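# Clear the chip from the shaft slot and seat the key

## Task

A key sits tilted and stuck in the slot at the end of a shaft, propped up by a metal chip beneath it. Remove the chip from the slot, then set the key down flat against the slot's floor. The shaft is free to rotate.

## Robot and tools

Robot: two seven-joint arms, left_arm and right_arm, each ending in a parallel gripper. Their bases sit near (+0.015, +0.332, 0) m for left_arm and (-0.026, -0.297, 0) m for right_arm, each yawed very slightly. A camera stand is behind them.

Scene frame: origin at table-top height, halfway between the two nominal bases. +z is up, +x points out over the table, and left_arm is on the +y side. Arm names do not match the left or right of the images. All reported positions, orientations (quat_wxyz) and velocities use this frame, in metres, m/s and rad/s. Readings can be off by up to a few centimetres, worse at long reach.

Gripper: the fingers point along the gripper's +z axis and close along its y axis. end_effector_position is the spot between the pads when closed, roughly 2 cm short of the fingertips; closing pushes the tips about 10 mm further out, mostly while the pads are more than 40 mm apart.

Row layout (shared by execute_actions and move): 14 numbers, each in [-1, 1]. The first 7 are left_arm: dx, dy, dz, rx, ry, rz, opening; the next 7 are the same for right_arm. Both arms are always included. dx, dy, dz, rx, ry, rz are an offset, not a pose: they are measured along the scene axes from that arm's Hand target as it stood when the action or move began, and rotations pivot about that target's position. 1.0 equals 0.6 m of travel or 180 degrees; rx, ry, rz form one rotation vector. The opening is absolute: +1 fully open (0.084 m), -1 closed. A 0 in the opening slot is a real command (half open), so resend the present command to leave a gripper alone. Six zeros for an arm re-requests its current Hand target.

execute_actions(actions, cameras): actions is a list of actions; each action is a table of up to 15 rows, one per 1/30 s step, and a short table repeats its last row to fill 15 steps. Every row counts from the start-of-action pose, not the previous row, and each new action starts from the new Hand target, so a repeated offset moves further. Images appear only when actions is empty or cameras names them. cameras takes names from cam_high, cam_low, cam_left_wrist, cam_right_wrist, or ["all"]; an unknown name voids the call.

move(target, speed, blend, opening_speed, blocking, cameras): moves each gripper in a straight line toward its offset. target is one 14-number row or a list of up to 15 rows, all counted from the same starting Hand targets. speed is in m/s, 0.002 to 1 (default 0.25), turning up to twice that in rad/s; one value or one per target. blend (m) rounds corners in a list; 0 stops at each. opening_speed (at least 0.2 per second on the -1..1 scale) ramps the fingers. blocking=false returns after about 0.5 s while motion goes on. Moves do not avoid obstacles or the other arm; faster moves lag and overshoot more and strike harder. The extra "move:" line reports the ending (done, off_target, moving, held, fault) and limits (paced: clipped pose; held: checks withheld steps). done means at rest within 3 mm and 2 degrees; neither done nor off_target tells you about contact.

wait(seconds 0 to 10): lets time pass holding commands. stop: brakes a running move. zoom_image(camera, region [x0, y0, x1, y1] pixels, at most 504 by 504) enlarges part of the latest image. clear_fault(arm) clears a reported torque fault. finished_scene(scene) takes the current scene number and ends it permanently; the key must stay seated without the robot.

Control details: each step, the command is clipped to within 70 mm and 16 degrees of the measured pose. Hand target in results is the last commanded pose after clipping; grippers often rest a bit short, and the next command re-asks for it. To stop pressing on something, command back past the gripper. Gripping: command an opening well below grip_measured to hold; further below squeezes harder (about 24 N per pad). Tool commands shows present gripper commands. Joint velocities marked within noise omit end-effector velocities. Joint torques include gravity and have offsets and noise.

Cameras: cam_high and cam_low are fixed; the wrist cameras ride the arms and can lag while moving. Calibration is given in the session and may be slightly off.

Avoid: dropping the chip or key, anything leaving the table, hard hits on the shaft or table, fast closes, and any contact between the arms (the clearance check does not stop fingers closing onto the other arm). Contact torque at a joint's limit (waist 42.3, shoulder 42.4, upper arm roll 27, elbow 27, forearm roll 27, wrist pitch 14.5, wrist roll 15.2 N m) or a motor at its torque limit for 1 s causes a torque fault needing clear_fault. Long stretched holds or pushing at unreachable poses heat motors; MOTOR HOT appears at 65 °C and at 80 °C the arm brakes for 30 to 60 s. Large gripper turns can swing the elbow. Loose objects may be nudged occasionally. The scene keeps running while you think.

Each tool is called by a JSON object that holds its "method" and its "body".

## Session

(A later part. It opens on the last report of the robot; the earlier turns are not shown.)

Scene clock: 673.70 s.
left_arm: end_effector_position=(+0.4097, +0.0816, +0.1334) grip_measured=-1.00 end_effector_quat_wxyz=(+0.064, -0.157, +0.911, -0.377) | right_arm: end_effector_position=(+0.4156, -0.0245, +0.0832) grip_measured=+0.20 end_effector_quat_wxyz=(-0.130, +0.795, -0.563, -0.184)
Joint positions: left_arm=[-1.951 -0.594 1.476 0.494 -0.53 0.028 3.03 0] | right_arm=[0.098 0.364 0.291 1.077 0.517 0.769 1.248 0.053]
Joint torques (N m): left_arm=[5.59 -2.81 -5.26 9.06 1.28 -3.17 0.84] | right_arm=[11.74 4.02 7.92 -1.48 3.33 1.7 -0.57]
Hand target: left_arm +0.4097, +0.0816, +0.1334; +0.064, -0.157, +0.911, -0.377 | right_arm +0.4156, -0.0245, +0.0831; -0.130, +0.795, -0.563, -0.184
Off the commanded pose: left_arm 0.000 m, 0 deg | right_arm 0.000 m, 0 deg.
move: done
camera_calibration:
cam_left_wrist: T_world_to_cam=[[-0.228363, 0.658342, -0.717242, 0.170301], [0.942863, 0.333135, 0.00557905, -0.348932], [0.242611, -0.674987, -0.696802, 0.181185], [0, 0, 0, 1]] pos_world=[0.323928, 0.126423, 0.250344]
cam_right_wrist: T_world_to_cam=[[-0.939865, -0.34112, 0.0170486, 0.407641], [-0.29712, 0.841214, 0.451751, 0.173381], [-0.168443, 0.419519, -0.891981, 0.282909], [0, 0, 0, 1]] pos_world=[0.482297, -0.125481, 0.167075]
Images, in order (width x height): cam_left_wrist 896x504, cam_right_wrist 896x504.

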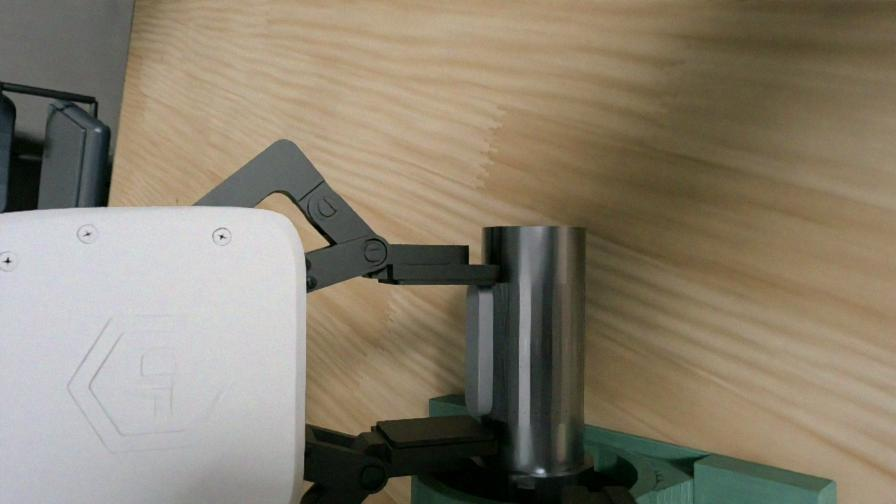

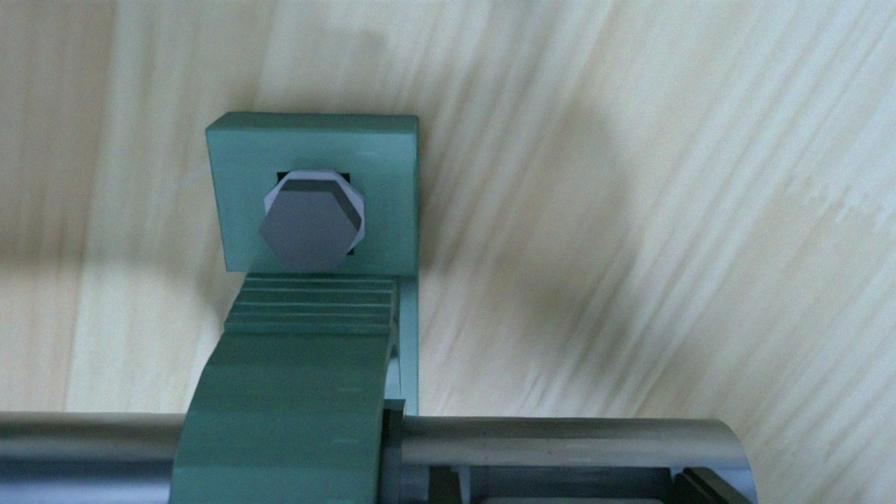

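{"method": "move", "body": {"target": [0,0,0,0,0,0,-1, 0.00029,-0.00083,0.0018, 0,0,0,-1], "speed": 0.02, "cameras": ["cam_left_wrist"]}}

{"method": "zoom_image", "body": {"camera": "cam_left_wrist", "region": [380, 220, 600, 440]}}

Scene clock: 682.67 s.
left_arm: end_effector_position=(+0.4097, +0.0816, +0.1334) grip_measured=-1.00 end_effector_quat_wxyz=(+0.064, -0.157, +0.911, -0.377) | right_arm: end_effector_position=(+0.4156, -0.0249, +0.0841) grip_measured=+0.15 end_effector_quat_wxyz=(-0.130, +0.795, -0.563, -0.184)
Joint positions: left_arm=[-1.951 -0.594 1.476 0.494 -0.53 0.028 3.03 0] | right_arm=[0.098 0.362 0.29 1.078 0.517 0.772 1.248 0.051]
Joint torques (N m): left_arm=[5.64 -2.78 -5.26 9 0.67 -3.15 0.69] | right_arm=[4.48 -10.3 5.63 7.37 -3.23 -0.2 1.29]
Hand target: left_arm +0.4097, +0.0816, +0.1334; +0.064, -0.157, +0.911, -0.377 | right_arm +0.4158, -0.0250, +0.0842; -0.130, +0.795, -0.563, -0.184
Off the commanded pose: left_arm 0.000 m, 0 deg | right_arm 0.000 m, 0 deg.
move: done
camera_calibration:
cam_left_wrist: T_world_to_cam=[[-0.228363, 0.658342, -0.717242, 0.170301], [0.942863, 0.333135, 0.00557905, -0.348932], [0.242611, -0.674987, -0.696802, 0.181185], [0, 0, 0, 1]] pos_world=[0.323928, 0.126423, 0.250344]
Images, in order (width x height): cam_left_wrist 896x504.

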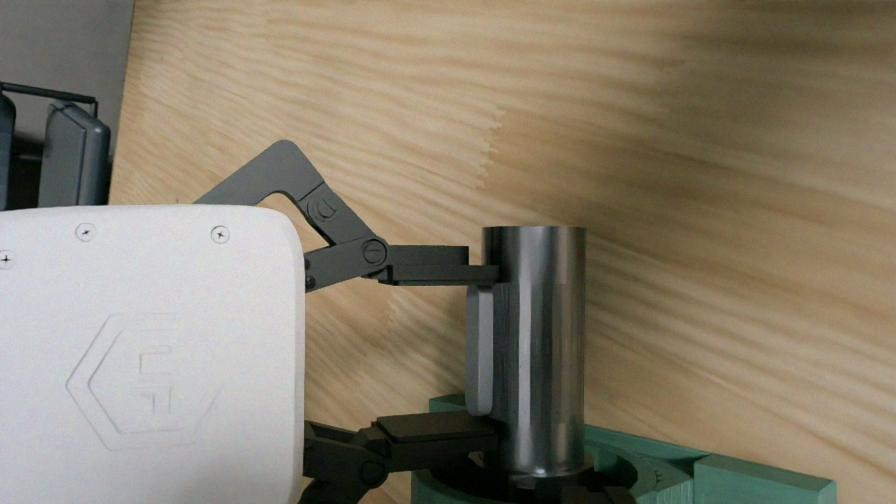

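Scaled by 2.291 from the camera's 896x504 image, which has a finer 1280x720 frame.

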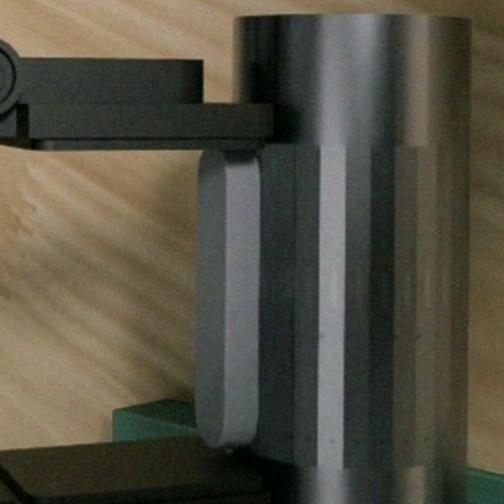

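{"method": "move", "body": {"target": [0,0,0,0,0,0,-1, 0.00037,-0.00103,0.00225, 0,0,0,-1], "speed": 0.02, "cameras": ["cam_left_wrist"]}}

{"method": "zoom_image", "body": {"camera": "cam_left_wrist", "region": [380, 220, 600, 440]}}

Scene clock: 686.40 s.
left_arm: end_effector_position=(+0.4097, +0.0816, +0.1334) grip_measured=-1.00 end_effector_quat_wxyz=(+0.064, -0.157, +0.911, -0.377) | right_arm: end_effector_position=(+0.4159, -0.0255, +0.0854) grip_measured=+0.11 end_effector_quat_wxyz=(-0.130, +0.795, -0.563, -0.184)
Joint positions: left_arm=[-1.951 -0.594 1.476 0.494 -0.53 0.028 3.03 0] | right_arm=[0.097 0.359 0.289 1.078 0.516 0.776 1.248 0.049]
Joint torques (N m): left_arm=[5.59 -2.71 -5.34 9.06 0.19 -3.17 0.48] | right_arm=[-1.28 -26.07 2.03 16.23 -3.64 -0.49 1.7]
Hand target: left_arm +0.4097, +0.0816, +0.1334; +0.064, -0.157, +0.911, -0.377 | right_arm +0.4160, -0.0256, +0.0856; -0.130, +0.795, -0.563, -0.184
Off the commanded pose: left_arm 0.000 m, 0 deg | right_arm 0.000 m, 0 deg.
move: done
camera_calibration:
cam_left_wrist: T_world_to_cam=[[-0.228363, 0.658342, -0.717242, 0.170301], [0.942863, 0.333135, 0.00557905, -0.348932], [0.242611, -0.674987, -0.696802, 0.181185], [0, 0, 0, 1]] pos_world=[0.323928, 0.126423, 0.250344]
Images, in order (width x height): cam_left_wrist 896x504.

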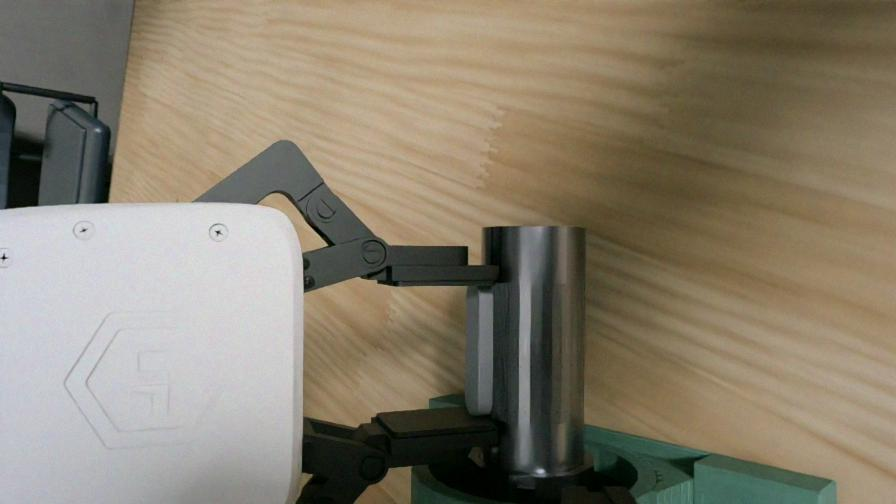

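Scaled by 2.291 from the camera's 896x504 image, which has a finer 1280x720 frame.

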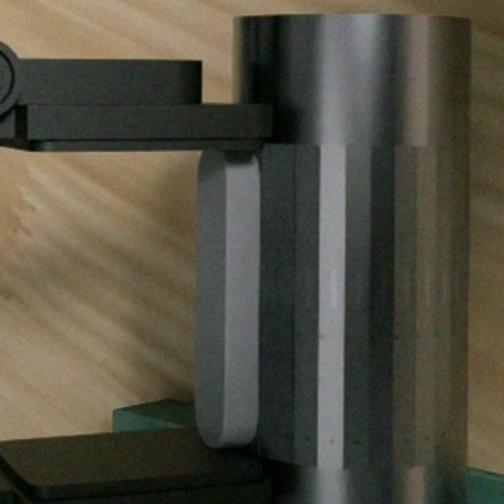

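{"method": "move", "body": {"target": [[0,0,0,0,0,0,-1, 0.00138,0.0001,0.00075, 0,0,0,-1],[0,0,0,0,0,0,-1, -0.00102,-0.00113,0.0015, 0,0,0,-1],[0,0,0,0,0,0,-1, 0.00163,-0.00059,0.00225, 0,0,0,-1],[0,0,0,0,0,0,-1, -0.00077,-0.00182,0.003, 0,0,0,-1],[0,0,0,0,0,0,-1, 0.00061,-0.00172,0.00375, 0,0,0,-1]], "speed": 0.015, "blend": [0.0002,0.0002,0.0002,0.0002,0], "cameras": ["cam_left_wrist","cam_right_wrist"]}}

{"method": "zoom_image", "body": {"camera": "cam_left_wrist", "region": [380, 220, 600, 440]}}

Scene clock: 696.03 s.
left_arm: end_effector_position=(+0.4097, +0.0816, +0.1334) grip_measured=-1.00 end_effector_quat_wxyz=(+0.064, -0.157, +0.911, -0.377) | right_arm: end_effector_position=(+0.4163, -0.0266, +0.0878) grip_measured=+0.09 end_effector_quat_wxyz=(-0.130, +0.795, -0.563, -0.184)
Joint positions: left_arm=[-1.951 -0.594 1.476 0.494 -0.53 0.028 3.03 0] | right_arm=[0.095 0.354 0.289 1.079 0.515 0.782 1.249 0.048]
Joint torques (N m): left_arm=[5.58 -2.66 -5.53 9.02 -0.15 -3.11 0.34] | right_arm=[-4.31 -32.13 -1.18 17.89 -4.29 0.46 0.35]
Hand target: left_arm +0.4097, +0.0816, +0.1334; +0.064, -0.157, +0.911, -0.377 | right_arm +0.4164, -0.0266, +0.0878; -0.130, +0.795, -0.563, -0.184
Off the commanded pose: left_arm 0.000 m, 0 deg | right_arm 0.000 m, 0 deg.
move: done
camera_calibration:
cam_left_wrist: T_world_to_cam=[[-0.228363, 0.658342, -0.717242, 0.170301], [0.942863, 0.333135, 0.00557905, -0.348932], [0.242611, -0.674987, -0.696802, 0.181185], [0, 0, 0, 1]] pos_world=[0.323928, 0.126423, 0.250344]
cam_right_wrist: T_world_to_cam=[[-0.939867, -0.341105, 0.0172276, 0.407478], [-0.297008, 0.841185, 0.451878, 0.173242], [-0.16863, 0.419589, -0.891913, 0.288009], [0, 0, 0, 1]] pos_world=[0.482996, -0.127581, 0.171575]
Images, in order (width x height): cam_left_wrist 896x504, cam_right_wrist 896x504.

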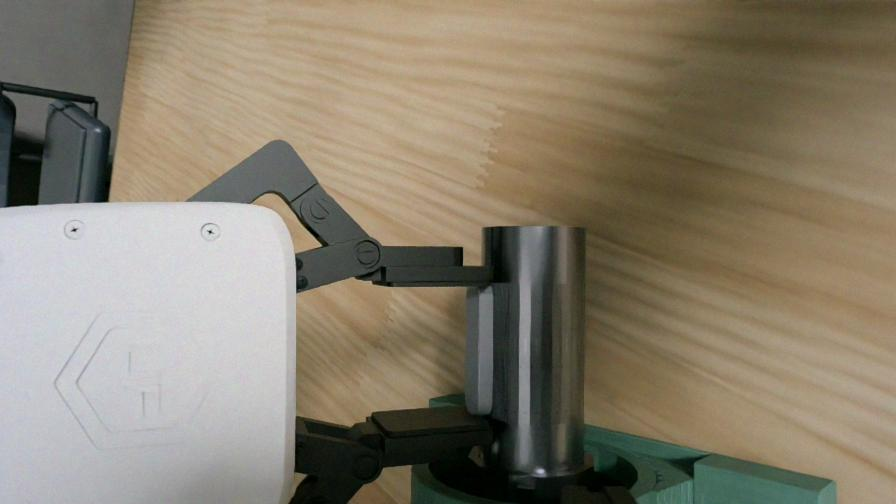

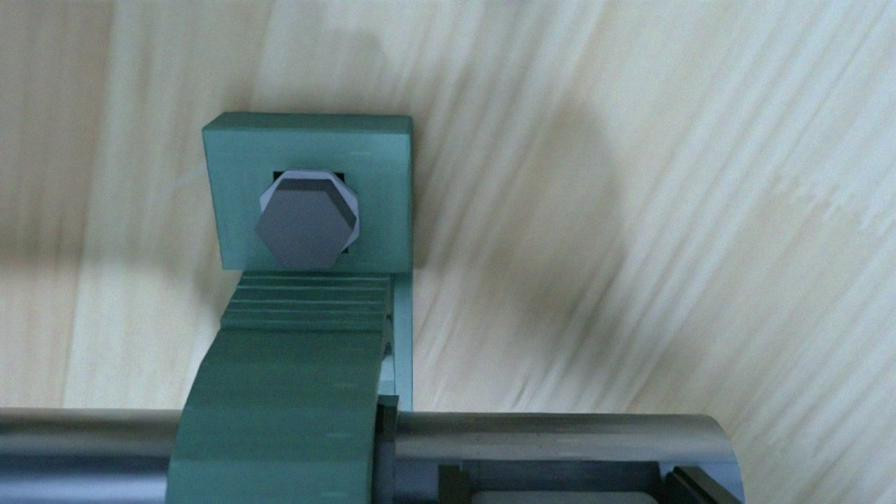

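Scaled by 2.291 from the camera's 896x504 image, which has a finer 1280x720 frame.

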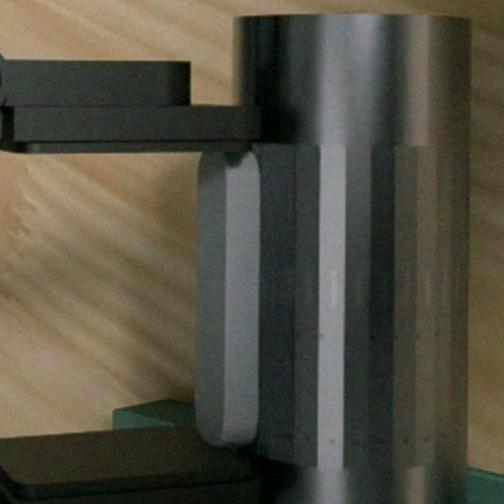

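{"method": "move", "body": {"target": [[0,0,0,0,0,0,-1, -0.00037,0.00103,-0.00225, 0,0,0,0.15],[0,0,0,0,0,0,-1, -0.00037,0.00103,-0.00225, 0,0,0,-1],[0,0,0,0,0,0,-1, 0.00278,0.00214,-0.00225, 0,0,0,-1]], "speed": 0.02, "opening_speed": 0.5, "cameras": ["cam_left_wrist","cam_right_wrist"]}}

{"method": "zoom_image", "body": {"camera": "cam_left_wrist", "region": [380, 220, 600, 440]}}

Scene clock: 778.63 s.
left_arm: end_effector_position=(+0.4097, +0.0816, +0.1334) grip_measured=-1.00 end_effector_quat_wxyz=(+0.064, -0.157, +0.911, -0.377) | right_arm: end_effector_position=(+0.4177, -0.0253, +0.0863) grip_measured=+0.10 end_effector_quat_wxyz=(-0.130, +0.795, -0.563, -0.184)
Joint positions: left_arm=[-1.951 -0.594 1.476 0.494 -0.53 0.028 3.03 0] | right_arm=[0.097 0.362 0.288 1.086 0.513 0.781 1.251 0.049]
Joint torques (N m): left_arm=[5.61 -2.47 -5.89 9.17 -0.18 -2.94 0.24] | right_arm=[2.65 -16.3 -0.75 28.52 -1.44 -11.77 1.62]
Hand target: left_arm +0.4097, +0.0816, +0.1334; +0.064, -0.157, +0.911, -0.377 | right_arm +0.4181, -0.0253, +0.0865; -0.130, +0.795, -0.563, -0.184
Off the commanded pose: left_arm 0.000 m, 0 deg | right_arm 0.000 m, 0 deg.
move: done
camera_calibration:
cam_left_wrist: T_world_to_cam=[[-0.228363, 0.658342, -0.717242, 0.170301], [0.942863, 0.333135, 0.00557905, -0.348932], [0.242611, -0.674987, -0.696802, 0.181185], [0, 0, 0, 1]] pos_world=[0.323928, 0.126423, 0.250344]
cam_right_wrist: T_world_to_cam=[[-0.939709, -0.341496, 0.0180787, 0.409175], [-0.296989, 0.841163, 0.451931, 0.173235], [-0.16954, 0.419315, -0.89187, 0.286886], [0, 0, 0, 1]] pos_world=[0.484594, -0.126283, 0.170177]
Images, in order (width x height): cam_left_wrist 896x504, cam_right_wrist 896x504.

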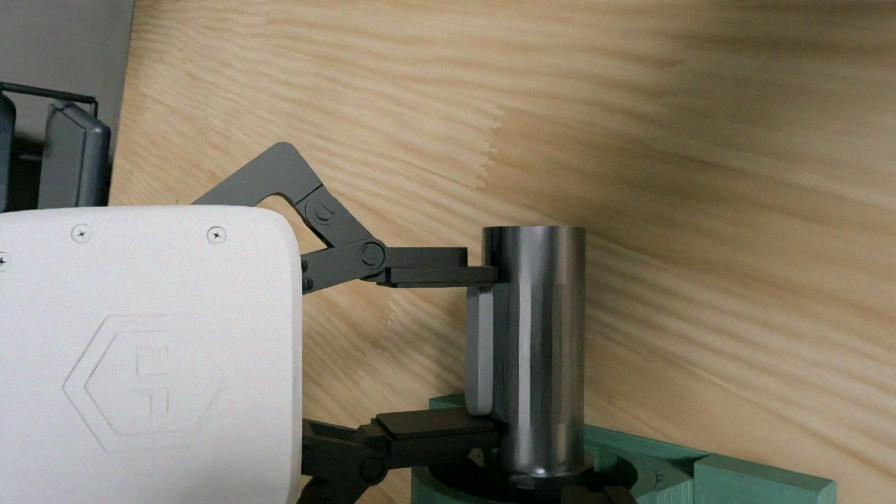

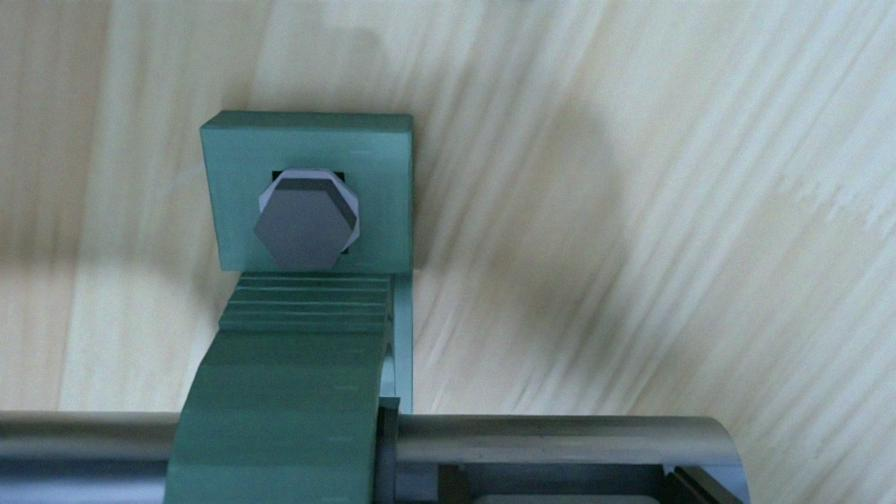

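Scaled by 2.291 from the camera's 896x504 image, which has a finer 1280x720 frame.

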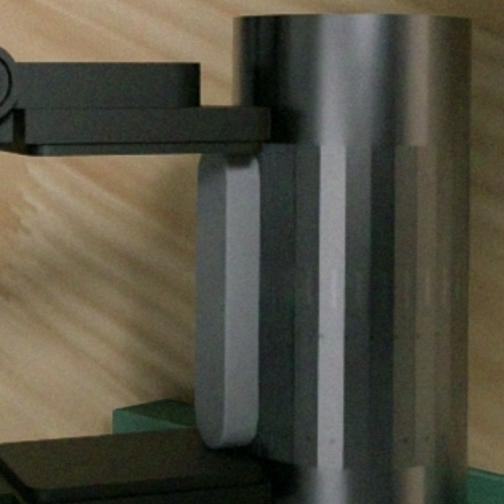

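{"method": "move", "body": {"target": [[0,0,0,0,0,0,-1, -0.00315,-0.00111,0, 0,0,0,-1],[0,0,0,0,0,0,-1, -0.0059,-0.0021,0, 0,0,0,-1]], "speed": 0.02, "blend": [0.0002,0], "cameras": ["cam_left_wrist","cam_right_wrist"]}}

{"method": "zoom_image", "body": {"camera": "cam_left_wrist", "region": [380, 220, 600, 440]}}

Scene clock: 785.00 s.
left_arm: end_effector_position=(+0.4097, +0.0816, +0.1334) grip_measured=-1.00 end_effector_quat_wxyz=(+0.064, -0.157, +0.911, -0.377) | right_arm: end_effector_position=(+0.4150, -0.0266, +0.0866) grip_measured=+0.10 end_effector_quat_wxyz=(-0.130, +0.795, -0.563, -0.183)
Joint positions: left_arm=[-1.951 -0.594 1.476 0.494 -0.53 0.028 3.03 0] | right_arm=[0.095 0.352 0.29 1.072 0.518 0.775 1.246 0.048]
Joint torques (N m): left_arm=[5.55 -2 -6.1 9.18 -0.11 -2.95 0.18] | right_arm=[-3.56 -28.84 2.41 4.95 3.32 4.73 -1.89]
Hand target: left_arm +0.4097, +0.0816, +0.1334; +0.064, -0.157, +0.911, -0.377 | right_arm +0.4145, -0.0266, +0.0865; -0.130, +0.795, -0.563, -0.184
Off the commanded pose: left_arm 0.000 m, 0 deg | right_arm 0.000 m, 0 deg.
move: done
camera_calibration:
cam_left_wrist: T_world_to_cam=[[-0.228363, 0.658342, -0.717242, 0.170301], [0.942863, 0.333135, 0.00557905, -0.348932], [0.242611, -0.674987, -0.696802, 0.181185], [0, 0, 0, 1]] pos_world=[0.323928, 0.126423, 0.250344]
cam_right_wrist: T_world_to_cam=[[-0.940072, -0.340606, 0.0158797, 0.406481], [-0.297204, 0.841331, 0.451477, 0.173432], [-0.167136, 0.419701, -0.892142, 0.286196], [0, 0, 0, 1]] pos_world=[0.4815, -0.12758, 0.170572]
Images, in order (width x height): cam_left_wrist 896x504, cam_right_wrist 896x504.

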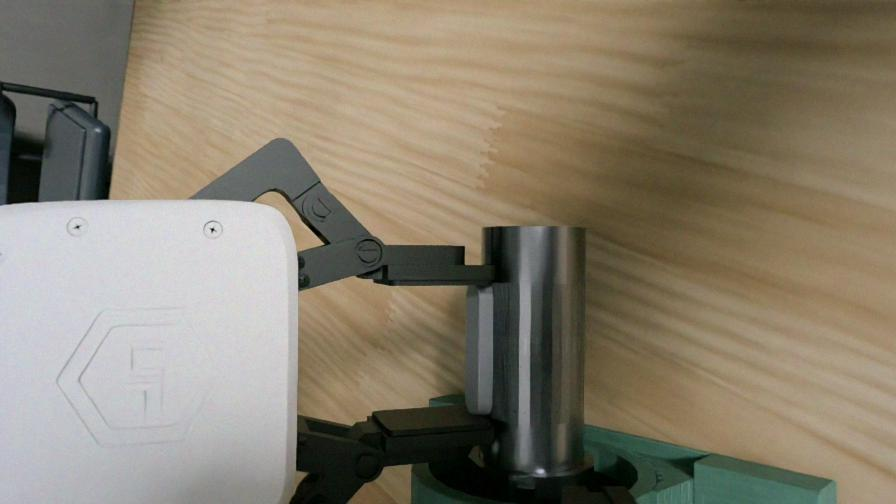

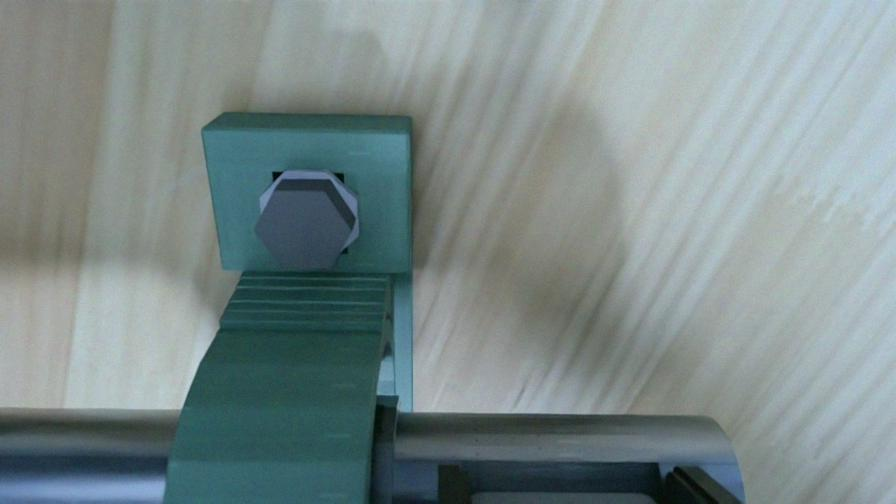

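Scaled by 2.291 from the camera's 896x504 image, which has a finer 1280x720 frame.

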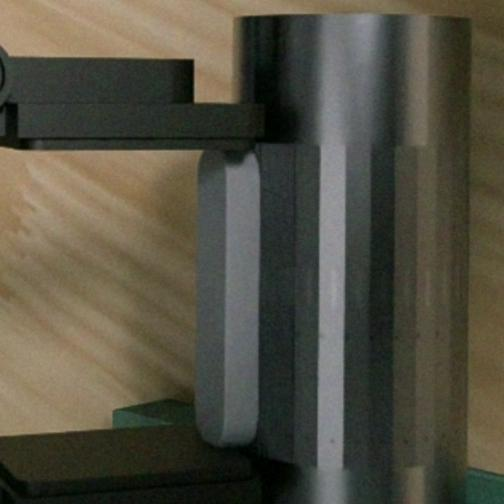

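{"method": "move", "body": {"target": [[0,0,0,0,0,0,-1, 0.0146,-0.0413,0.0899, 0,0,0,0.3],[0.2018,-0.0217,0.0177,0.1310,0.0461,0,0.45, 0.0146,-0.0413,0.0899,-0.073,0.2067,-0.4494,-0.35]], "speed": [0.1,0.25], "cameras": ["cam_high","cam_left_wrist","cam_right_wrist"]}}

Scene clock: 875.43 s.
left_arm: end_effector_position=(+0.5308, +0.0686, +0.1440) grip_measured=+0.44 end_effector_quat_wxyz=(+0.029, -0.167, +0.971, -0.171) | right_arm: end_effector_position=(+0.4233, -0.0514, +0.1404) grip_measured=-0.37 end_effector_quat_wxyz=(-0.038, -0.165, +0.960, +0.222)
Joint positions: left_arm=[-2.816 -0.421 2.322 1.155 0.075 0.623 2.365 0.063] | right_arm=[0.191 0.245 0.117 1.115 0.534 0.946 2.803 0.028]
Joint torques (N m): left_arm=[-5.67 14.55 -3.04 16.03 2.46 -0.97 -1.74] | right_arm=[2.53 -16.82 -1.49 14.42 -4.39 0.92 1.63]
Hand target: left_arm +0.5308, +0.0686, +0.1440; +0.029, -0.167, +0.971, -0.171 | right_arm +0.4233, -0.0514, +0.1404; -0.038, -0.165, +0.960, +0.222
Off the commanded pose: left_arm 0.000 m, 0 deg | right_arm 0.000 m, 0 deg.
move: done
camera_calibration:
cam_left_wrist: T_world_to_cam=[[-0.307301, 0.882683, -0.35558, 0.188577], [0.94369, 0.330784, 0.00556937, -0.459144], [0.122536, -0.333846, -0.934629, 0.22493], [0, 0, 0, 1]] pos_world=[0.463677, 0.0605153, 0.279838]
cam_right_wrist: T_world_to_cam=[[-0.29666, 0.839328, 0.455546, 0.131548], [0.94502, 0.326736, 0.0134149, -0.318283], [-0.137584, 0.43448, -0.890111, 0.333955], [0, 0, 0, 1]] pos_world=[0.385756, -0.151514, 0.241601]
Images, in order (width x height): cam_high 896x504, cam_left_wrist 896x504, cam_right_wrist 896x504.

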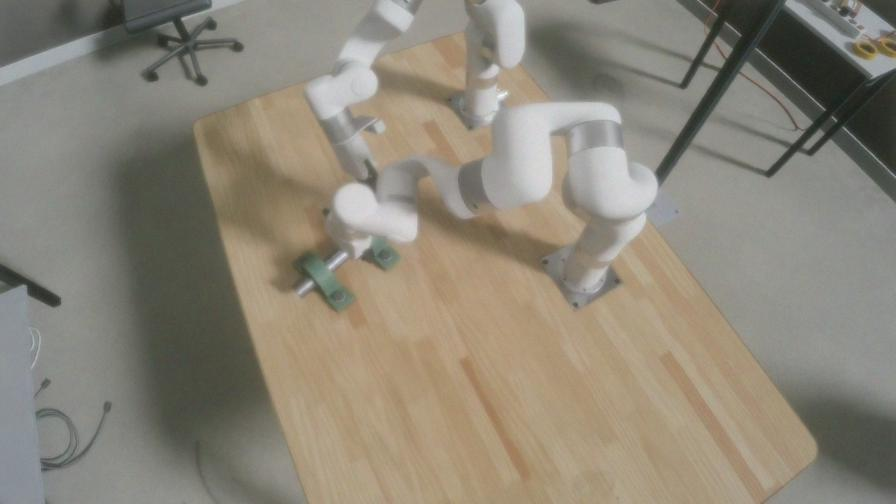

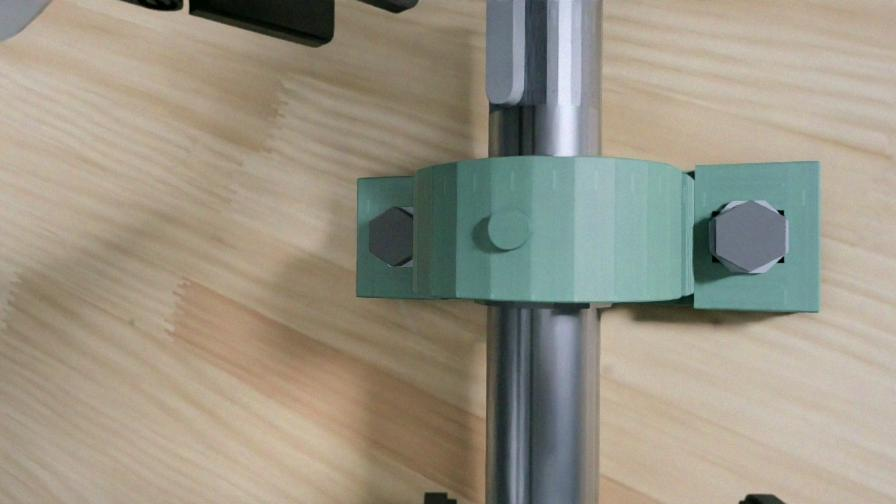

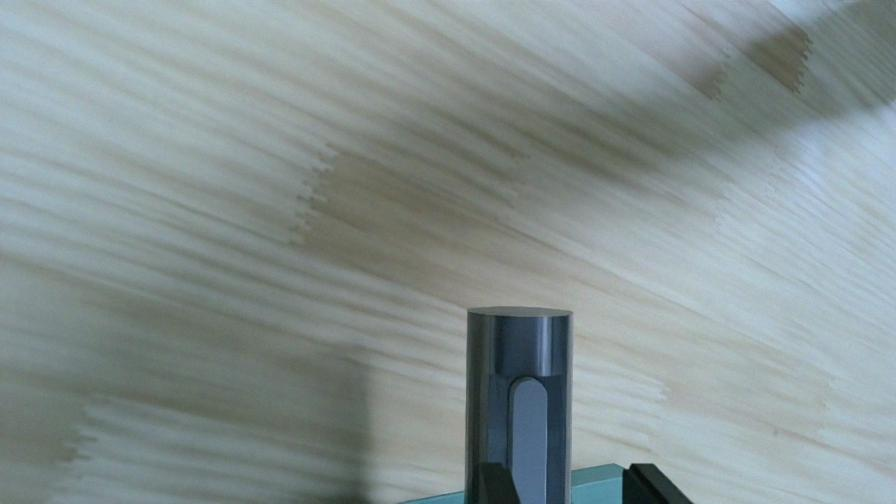

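{"method": "move", "body": {"target": [[0.0186,-0.0527,-0.1535,0,0,0,0.45, 0,0,0,0,0,0,-0.35],[0.0186,-0.0527,-0.1535,0,0,0,-1, 0,0,0,0,0,0,-0.35]], "speed": [0.12,0.1], "opening_speed": 1.0, "cameras": ["cam_high","cam_low","cam_left_wrist","cam_right_wrist"]}}

{"method": "zoom_image", "body": {"camera": "cam_right_wrist", "region": [440, 290, 700, 504]}}

{"method": "zoom_image", "body": {"camera": "cam_low", "region": [390, 180, 570, 290]}}

Scene clock: 894.33 s.
left_arm: end_effector_position=(+0.5419, +0.0369, +0.0519) grip_measured=-0.10 end_effector_quat_wxyz=(+0.029, -0.167, +0.971, -0.171) | right_arm: end_effector_position=(+0.4233, -0.0514, +0.1404) grip_measured=-0.37 end_effector_quat_wxyz=(-0.038, -0.165, +0.960, +0.222)
Joint positions: left_arm=[-3.013 -0.657 2.487 1.214 0.262 0.448 2.235 0.04] | right_arm=[0.191 0.245 0.117 1.115 0.534 0.946 2.803 0.028]
Joint torques (N m): left_arm=[8.9 23.03 -1.93 8.64 -1.96 0.87 -0.63] | right_arm=[2.57 -15.3 -1.31 12 -4.49 0.23 0.99]
Hand target: left_arm +0.5419, +0.0370, +0.0519; +0.029, -0.167, +0.971, -0.171 | right_arm +0.4233, -0.0514, +0.1404; -0.038, -0.165, +0.960, +0.222
Off the commanded pose: left_arm 0.000 m, 0 deg | right_arm 0.000 m, 0 deg.
move: done
camera_calibration:
cam_left_wrist: T_world_to_cam=[[-0.307301, 0.882683, -0.35558, 0.187132], [0.94369, 0.330784, 0.00556937, -0.458653], [0.122536, -0.333846, -0.934629, 0.126941], [0, 0, 0, 1]] pos_world=[0.474777, 0.0289153, 0.187738]
cam_right_wrist: T_world_to_cam=[[-0.296613, 0.83933, 0.455573, 0.131523], [0.945021, 0.326739, 0.0133101, -0.318257], [-0.137682, 0.434474, -0.890099, 0.333989], [0, 0, 0, 1]] pos_world=[0.385755, -0.151514, 0.241601]

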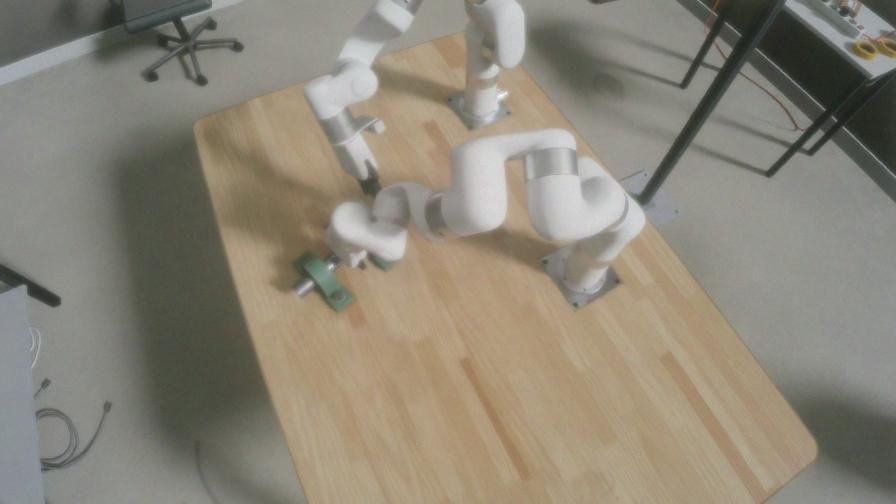

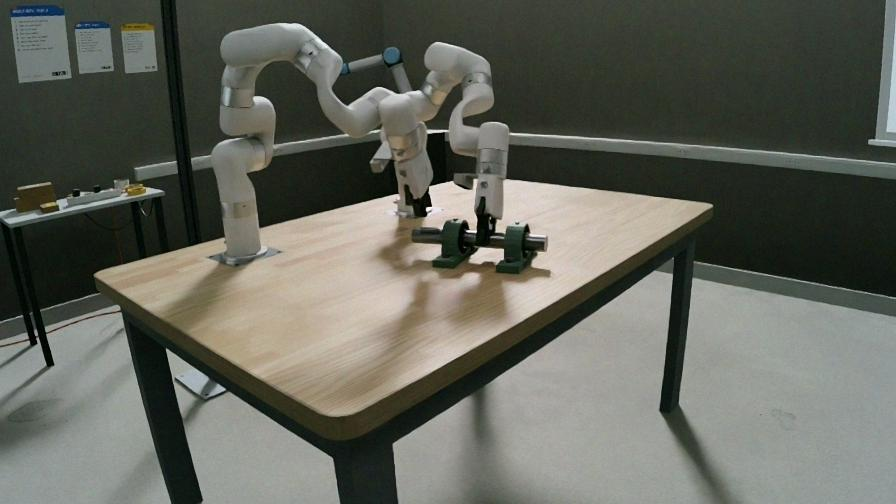

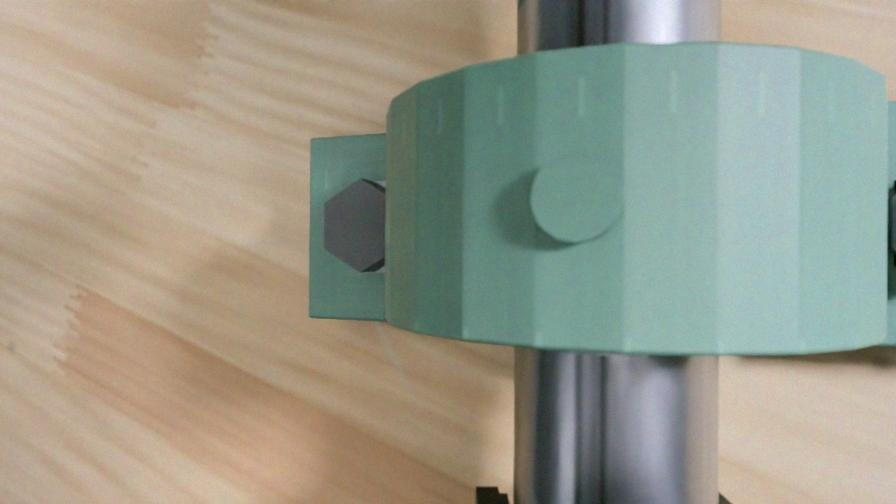

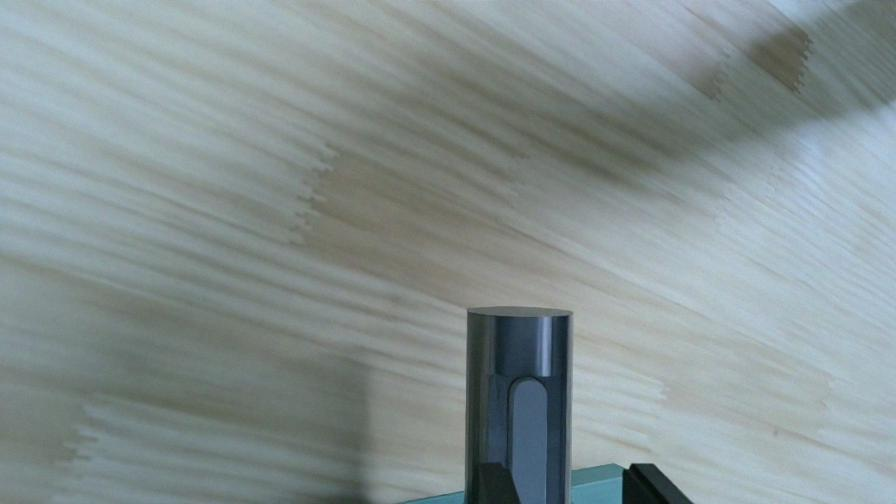

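Scaled by 1.938 from the camera's 896x504 image, which has a finer 1280x720 frame.

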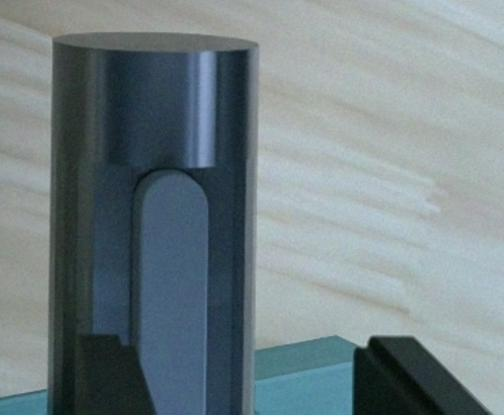

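Scaled by 2.800 from the camera's 896x504 image, which has a finer 1280x720 frame.

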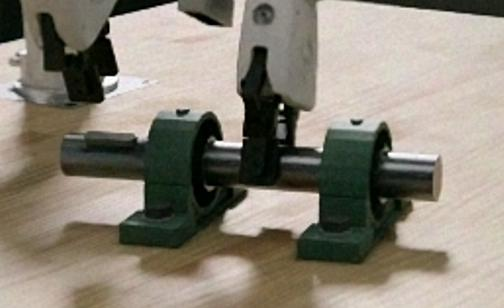

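{"method": "move", "body": {"target": [0,0,0,0,0,0,-1, -0.0102,0.0289,-0.0685,0,0,0,-0.35], "speed": 0.1, "cameras": ["cam_right_wrist"]}}

{"method": "zoom_image", "body": {"camera": "cam_right_wrist", "region": [440, 340, 700, 504]}}

Scene clock: 918.47 s.
left_arm: end_effector_position=(+0.5419, +0.0370, +0.0519) grip_measured=-0.10 end_effector_quat_wxyz=(+0.029, -0.167, +0.971, -0.171) | right_arm: end_effector_position=(+0.4172, -0.0340, +0.0993) grip_measured=-0.37 end_effector_quat_wxyz=(-0.038, -0.165, +0.960, +0.222)
Joint positions: left_arm=[-3.013 -0.657 2.487 1.214 0.262 0.448 2.235 0.04] | right_arm=[0.217 0.317 0.139 1.083 0.568 0.835 2.78 0.028]
Joint torques (N m): left_arm=[9.47 31.41 -2.09 8.58 -1.15 0.93 1.05] | right_arm=[3.26 -16.04 2.42 10.01 5.27 -2.81 -1.58]
Hand target: left_arm +0.5419, +0.0370, +0.0519; +0.029, -0.167, +0.971, -0.171 | right_arm +0.4172, -0.0340, +0.0993; -0.038, -0.165, +0.960, +0.222
Off the commanded pose: left_arm 0.000 m, 0 deg | right_arm 0.000 m, 0 deg.
move: done
camera_calibration:
cam_right_wrist: T_world_to_cam=[[-0.296617, 0.839343, 0.455546, 0.133897], [0.945034, 0.326698, 0.0133943, -0.317531], [-0.137584, 0.434479, -0.890111, 0.289002], [0, 0, 0, 1]] pos_world=[0.379556, -0.134213, 0.200501]
Images, in order (width x height): cam_right_wrist 896x504.

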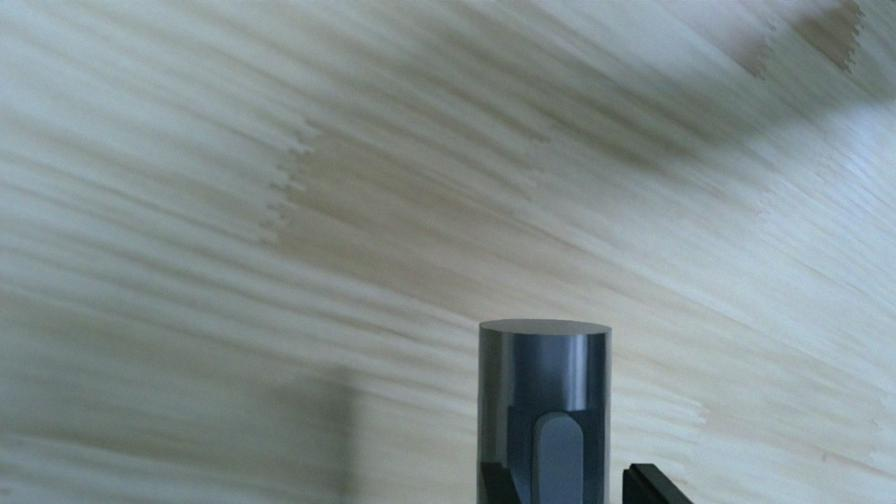

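Scaled by 1.938 from the camera's 896x504 image, which has a finer 1280x720 frame.

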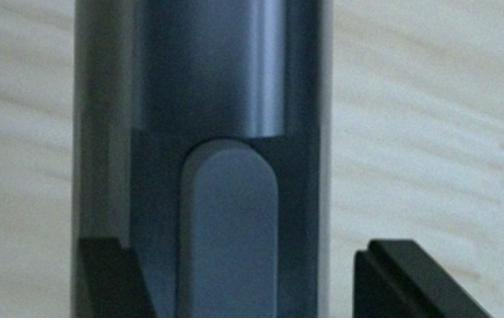

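{"method": "move", "body": {"target": [[0,0,0,0,0,0,-1, -0.00353,0.00999,-0.02172,0,0,0,-0.45],[0,0,0,0,0,0,-1, -0.00353,0.00999,-0.02172,0,0,0,-1]], "speed": 0.04, "opening_speed": 0.5, "cameras": ["cam_right_wrist"]}}

{"method": "zoom_image", "body": {"camera": "cam_right_wrist", "region": [440, 340, 700, 504]}}

Scene clock: 927.20 s.
left_arm: end_effector_position=(+0.5419, +0.0370, +0.0519) grip_measured=-0.10 end_effector_quat_wxyz=(+0.029, -0.167, +0.971, -0.171) | right_arm: end_effector_position=(+0.4150, -0.0280, +0.0863) grip_measured=-0.73 end_effector_quat_wxyz=(-0.038, -0.165, +0.960, +0.222)
Joint positions: left_arm=[-3.013 -0.657 2.487 1.214 0.262 0.448 2.235 0.04] | right_arm=[0.226 0.343 0.147 1.077 0.58 0.8 2.773 0.012]
Joint torques (N m): left_arm=[9.17 33.53 -2.69 8.68 0.7 0.9 0.93] | right_arm=[-5.73 -17.05 -5.57 10.3 -1.56 -2.66 -1.86]
Hand target: left_arm +0.5419, +0.0370, +0.0519; +0.029, -0.167, +0.971, -0.171 | right_arm +0.4150, -0.0280, +0.0863; -0.038, -0.165, +0.960, +0.222
Off the commanded pose: left_arm 0.000 m, 0 deg | right_arm 0.000 m, 0 deg.
move: done
camera_calibration:
cam_right_wrist: T_world_to_cam=[[-0.296606, 0.83931, 0.455613, 0.134055], [0.945021, 0.326738, 0.0133102, -0.31734], [-0.137695, 0.434512, -0.890079, 0.274531], [0, 0, 0, 1]] pos_world=[0.377455, -0.128113, 0.187501]
Images, in order (width x height): cam_right_wrist 896x504.

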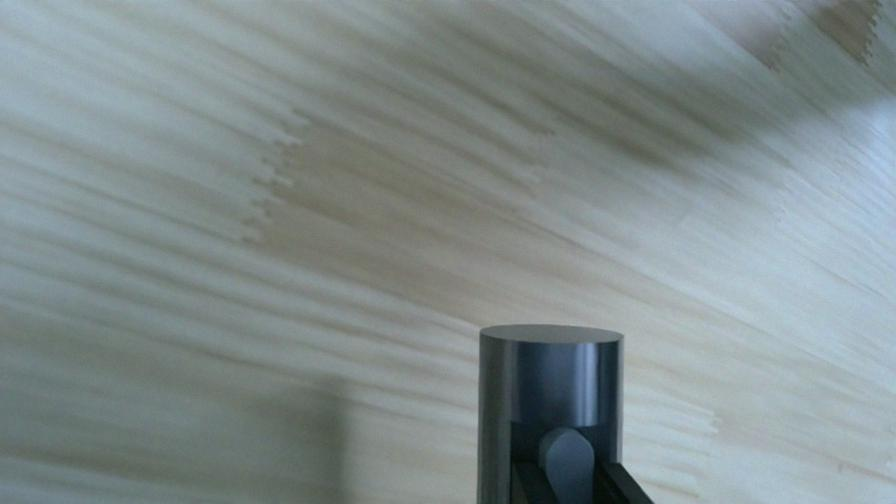

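Scaled by 1.938 from the camera's 896x504 image, which has a finer 1280x720 frame.

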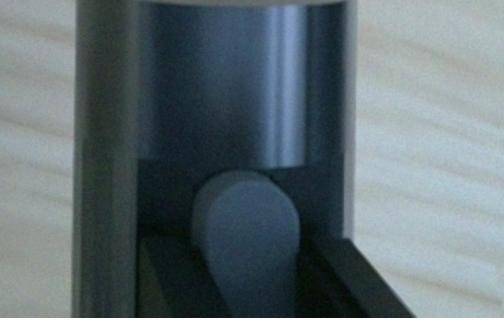

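{"method": "move", "body": {"target": [[0,0,0,0,0,0,-1, 0.00127,-0.00359,-0.00093,0.0314,0.0111,0,-1],[0,0,0,0,0,0,-1, -0.00091,0.00256,0.00318,-0.0314,-0.0111,0,-1],[0,0,0,0,0,0,-1, 0.00151,-0.00428,0.00057,0.0314,0.0111,0,-1],[0,0,0,0,0,0,-1, -0.00066,0.00187,0.00468,-0.0314,-0.0111,0,-1],[0,0,0,0,0,0,-1, 0.00049,-0.00138,0.003,0,0,0,-1]], "speed": 0.06, "blend": [0.0002,0.0002,0.0002,0.0002,0], "cameras": ["cam_low","cam_right_wrist"]}}

{"method": "zoom_image", "body": {"camera": "cam_right_wrist", "region": [440, 340, 700, 504]}}

Scene clock: 944.53 s.
left_arm: end_effector_position=(+0.5419, +0.0370, +0.0519) grip_measured=-0.10 end_effector_quat_wxyz=(+0.029, -0.167, +0.971, -0.171) | right_arm: end_effector_position=(+0.4153, -0.0288, +0.0881) grip_measured=-0.74 end_effector_quat_wxyz=(-0.038, -0.165, +0.960, +0.222)
Joint positions: left_arm=[-3.013 -0.657 2.487 1.214 0.262 0.448 2.235 0.04] | right_arm=[0.225 0.339 0.146 1.078 0.578 0.805 2.774 0.012]
Joint torques (N m): left_arm=[7.47 33.73 -3.04 8.68 1.95 0.79 0.98] | right_arm=[-4.8 -15.89 -0.28 12.62 3.51 0.52 -1.88]
Hand target: left_arm +0.5419, +0.0370, +0.0519; +0.029, -0.167, +0.971, -0.171 | right_arm +0.4153, -0.0289, +0.0881; -0.038, -0.165, +0.960, +0.222
Off the commanded pose: left_arm 0.000 m, 0 deg | right_arm 0.000 m, 0 deg.
move: done
camera_calibration:
cam_right_wrist: T_world_to_cam=[[-0.296725, 0.839305, 0.455546, 0.134136], [0.945, 0.326794, 0.0134461, -0.317363], [-0.137584, 0.43448, -0.890111, 0.276526], [0, 0, 0, 1]] pos_world=[0.377756, -0.129014, 0.189301]
Images, in order (width x height): cam_low 896x504, cam_right_wrist 896x504.

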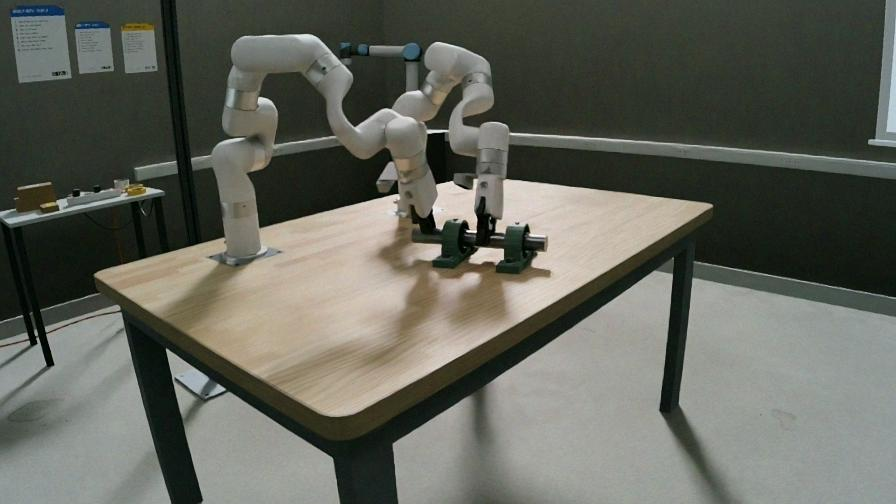

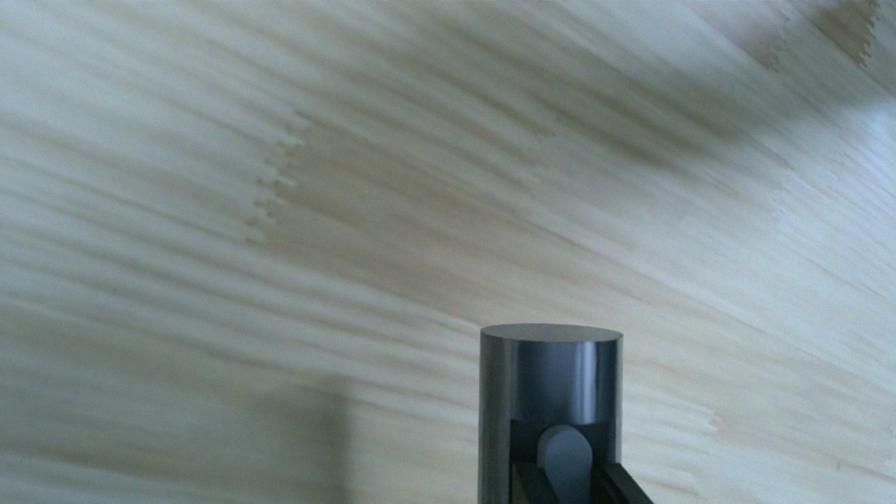

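Scaled by 1.938 from the camera's 896x504 image, which has a finer 1280x720 frame.

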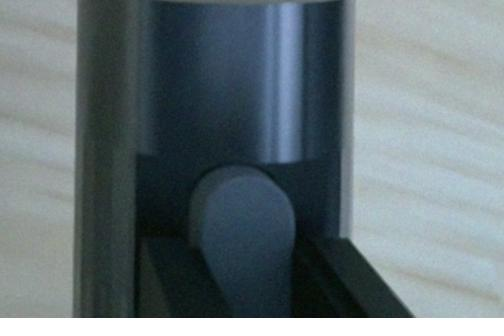

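{"method": "move", "body": {"target": [[0,0,0,0,0,0,-1, 0,0,0,0,0,0,-0.45],[0,0,0,0,0,0,-1, 0.00292,-0.00827,0.01798,0,0,0,-0.45],[0,0,0,0,0,0,-1, -0.04582,-0.0254,0.01798,0,0,0,-1],[0,0,0,0,0,0,-1, -0.04764,-0.02023,0.00674,0,0,0,-1]], "speed": 0.06, "cameras": ["cam_right_wrist"]}}

{"method": "zoom_image", "body": {"camera": "cam_right_wrist", "region": [440, 300, 700, 504]}}

Scene clock: 989.33 s.
left_arm: end_effector_position=(+0.5419, +0.0370, +0.0519) grip_measured=-0.10 end_effector_quat_wxyz=(+0.029, -0.167, +0.971, -0.171) | right_arm: end_effector_position=(+0.3868, -0.0410, +0.0921) grip_measured=-1.00 end_effector_quat_wxyz=(-0.038, -0.165, +0.960, +0.222)
Joint positions: left_arm=[-3.013 -0.657 2.487 1.214 0.262 0.448 2.235 0.04] | right_arm=[0.218 0.246 0.151 0.958 0.608 0.787 2.745 0]
Joint torques (N m): left_arm=[6.34 33.57 -3.06 8.69 2.08 0.7 0.96] | right_arm=[2.98 -14.45 2.03 9.99 5.04 -2.92 -1.72]
Hand target: left_arm +0.5419, +0.0370, +0.0519; +0.029, -0.167, +0.971, -0.171 | right_arm +0.3867, -0.0410, +0.0921; -0.038, -0.165, +0.960, +0.222
Off the commanded pose: left_arm 0.000 m, 0 deg | right_arm 0.000 m, 0 deg.
move: done
camera_calibration:
cam_right_wrist: T_world_to_cam=[[-0.296617, 0.839343, 0.455546, 0.133951], [0.945034, 0.326698, 0.0133943, -0.286452], [-0.137584, 0.434479, -0.890111, 0.281408], [0, 0, 0, 1]] pos_world=[0.349156, -0.141113, 0.193301]
Images, in order (width x height): cam_right_wrist 896x504.

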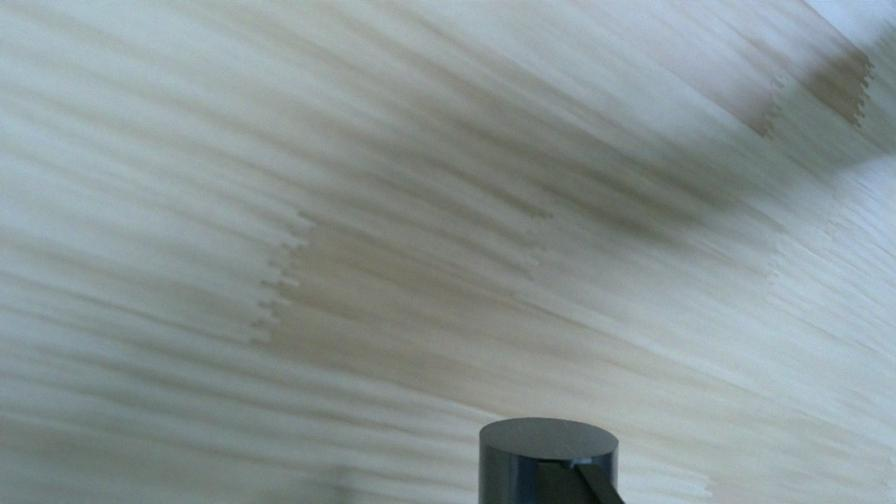

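Scaled by 1.938 from the camera's 896x504 image, which has a finer 1280x720 frame.

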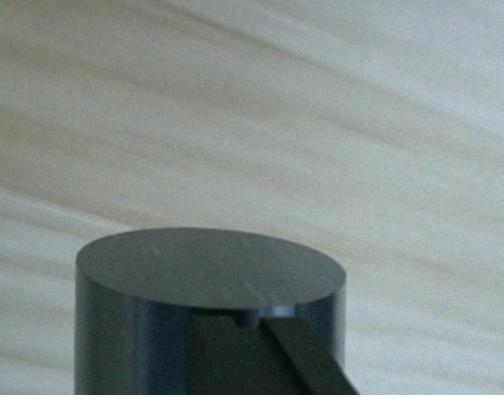

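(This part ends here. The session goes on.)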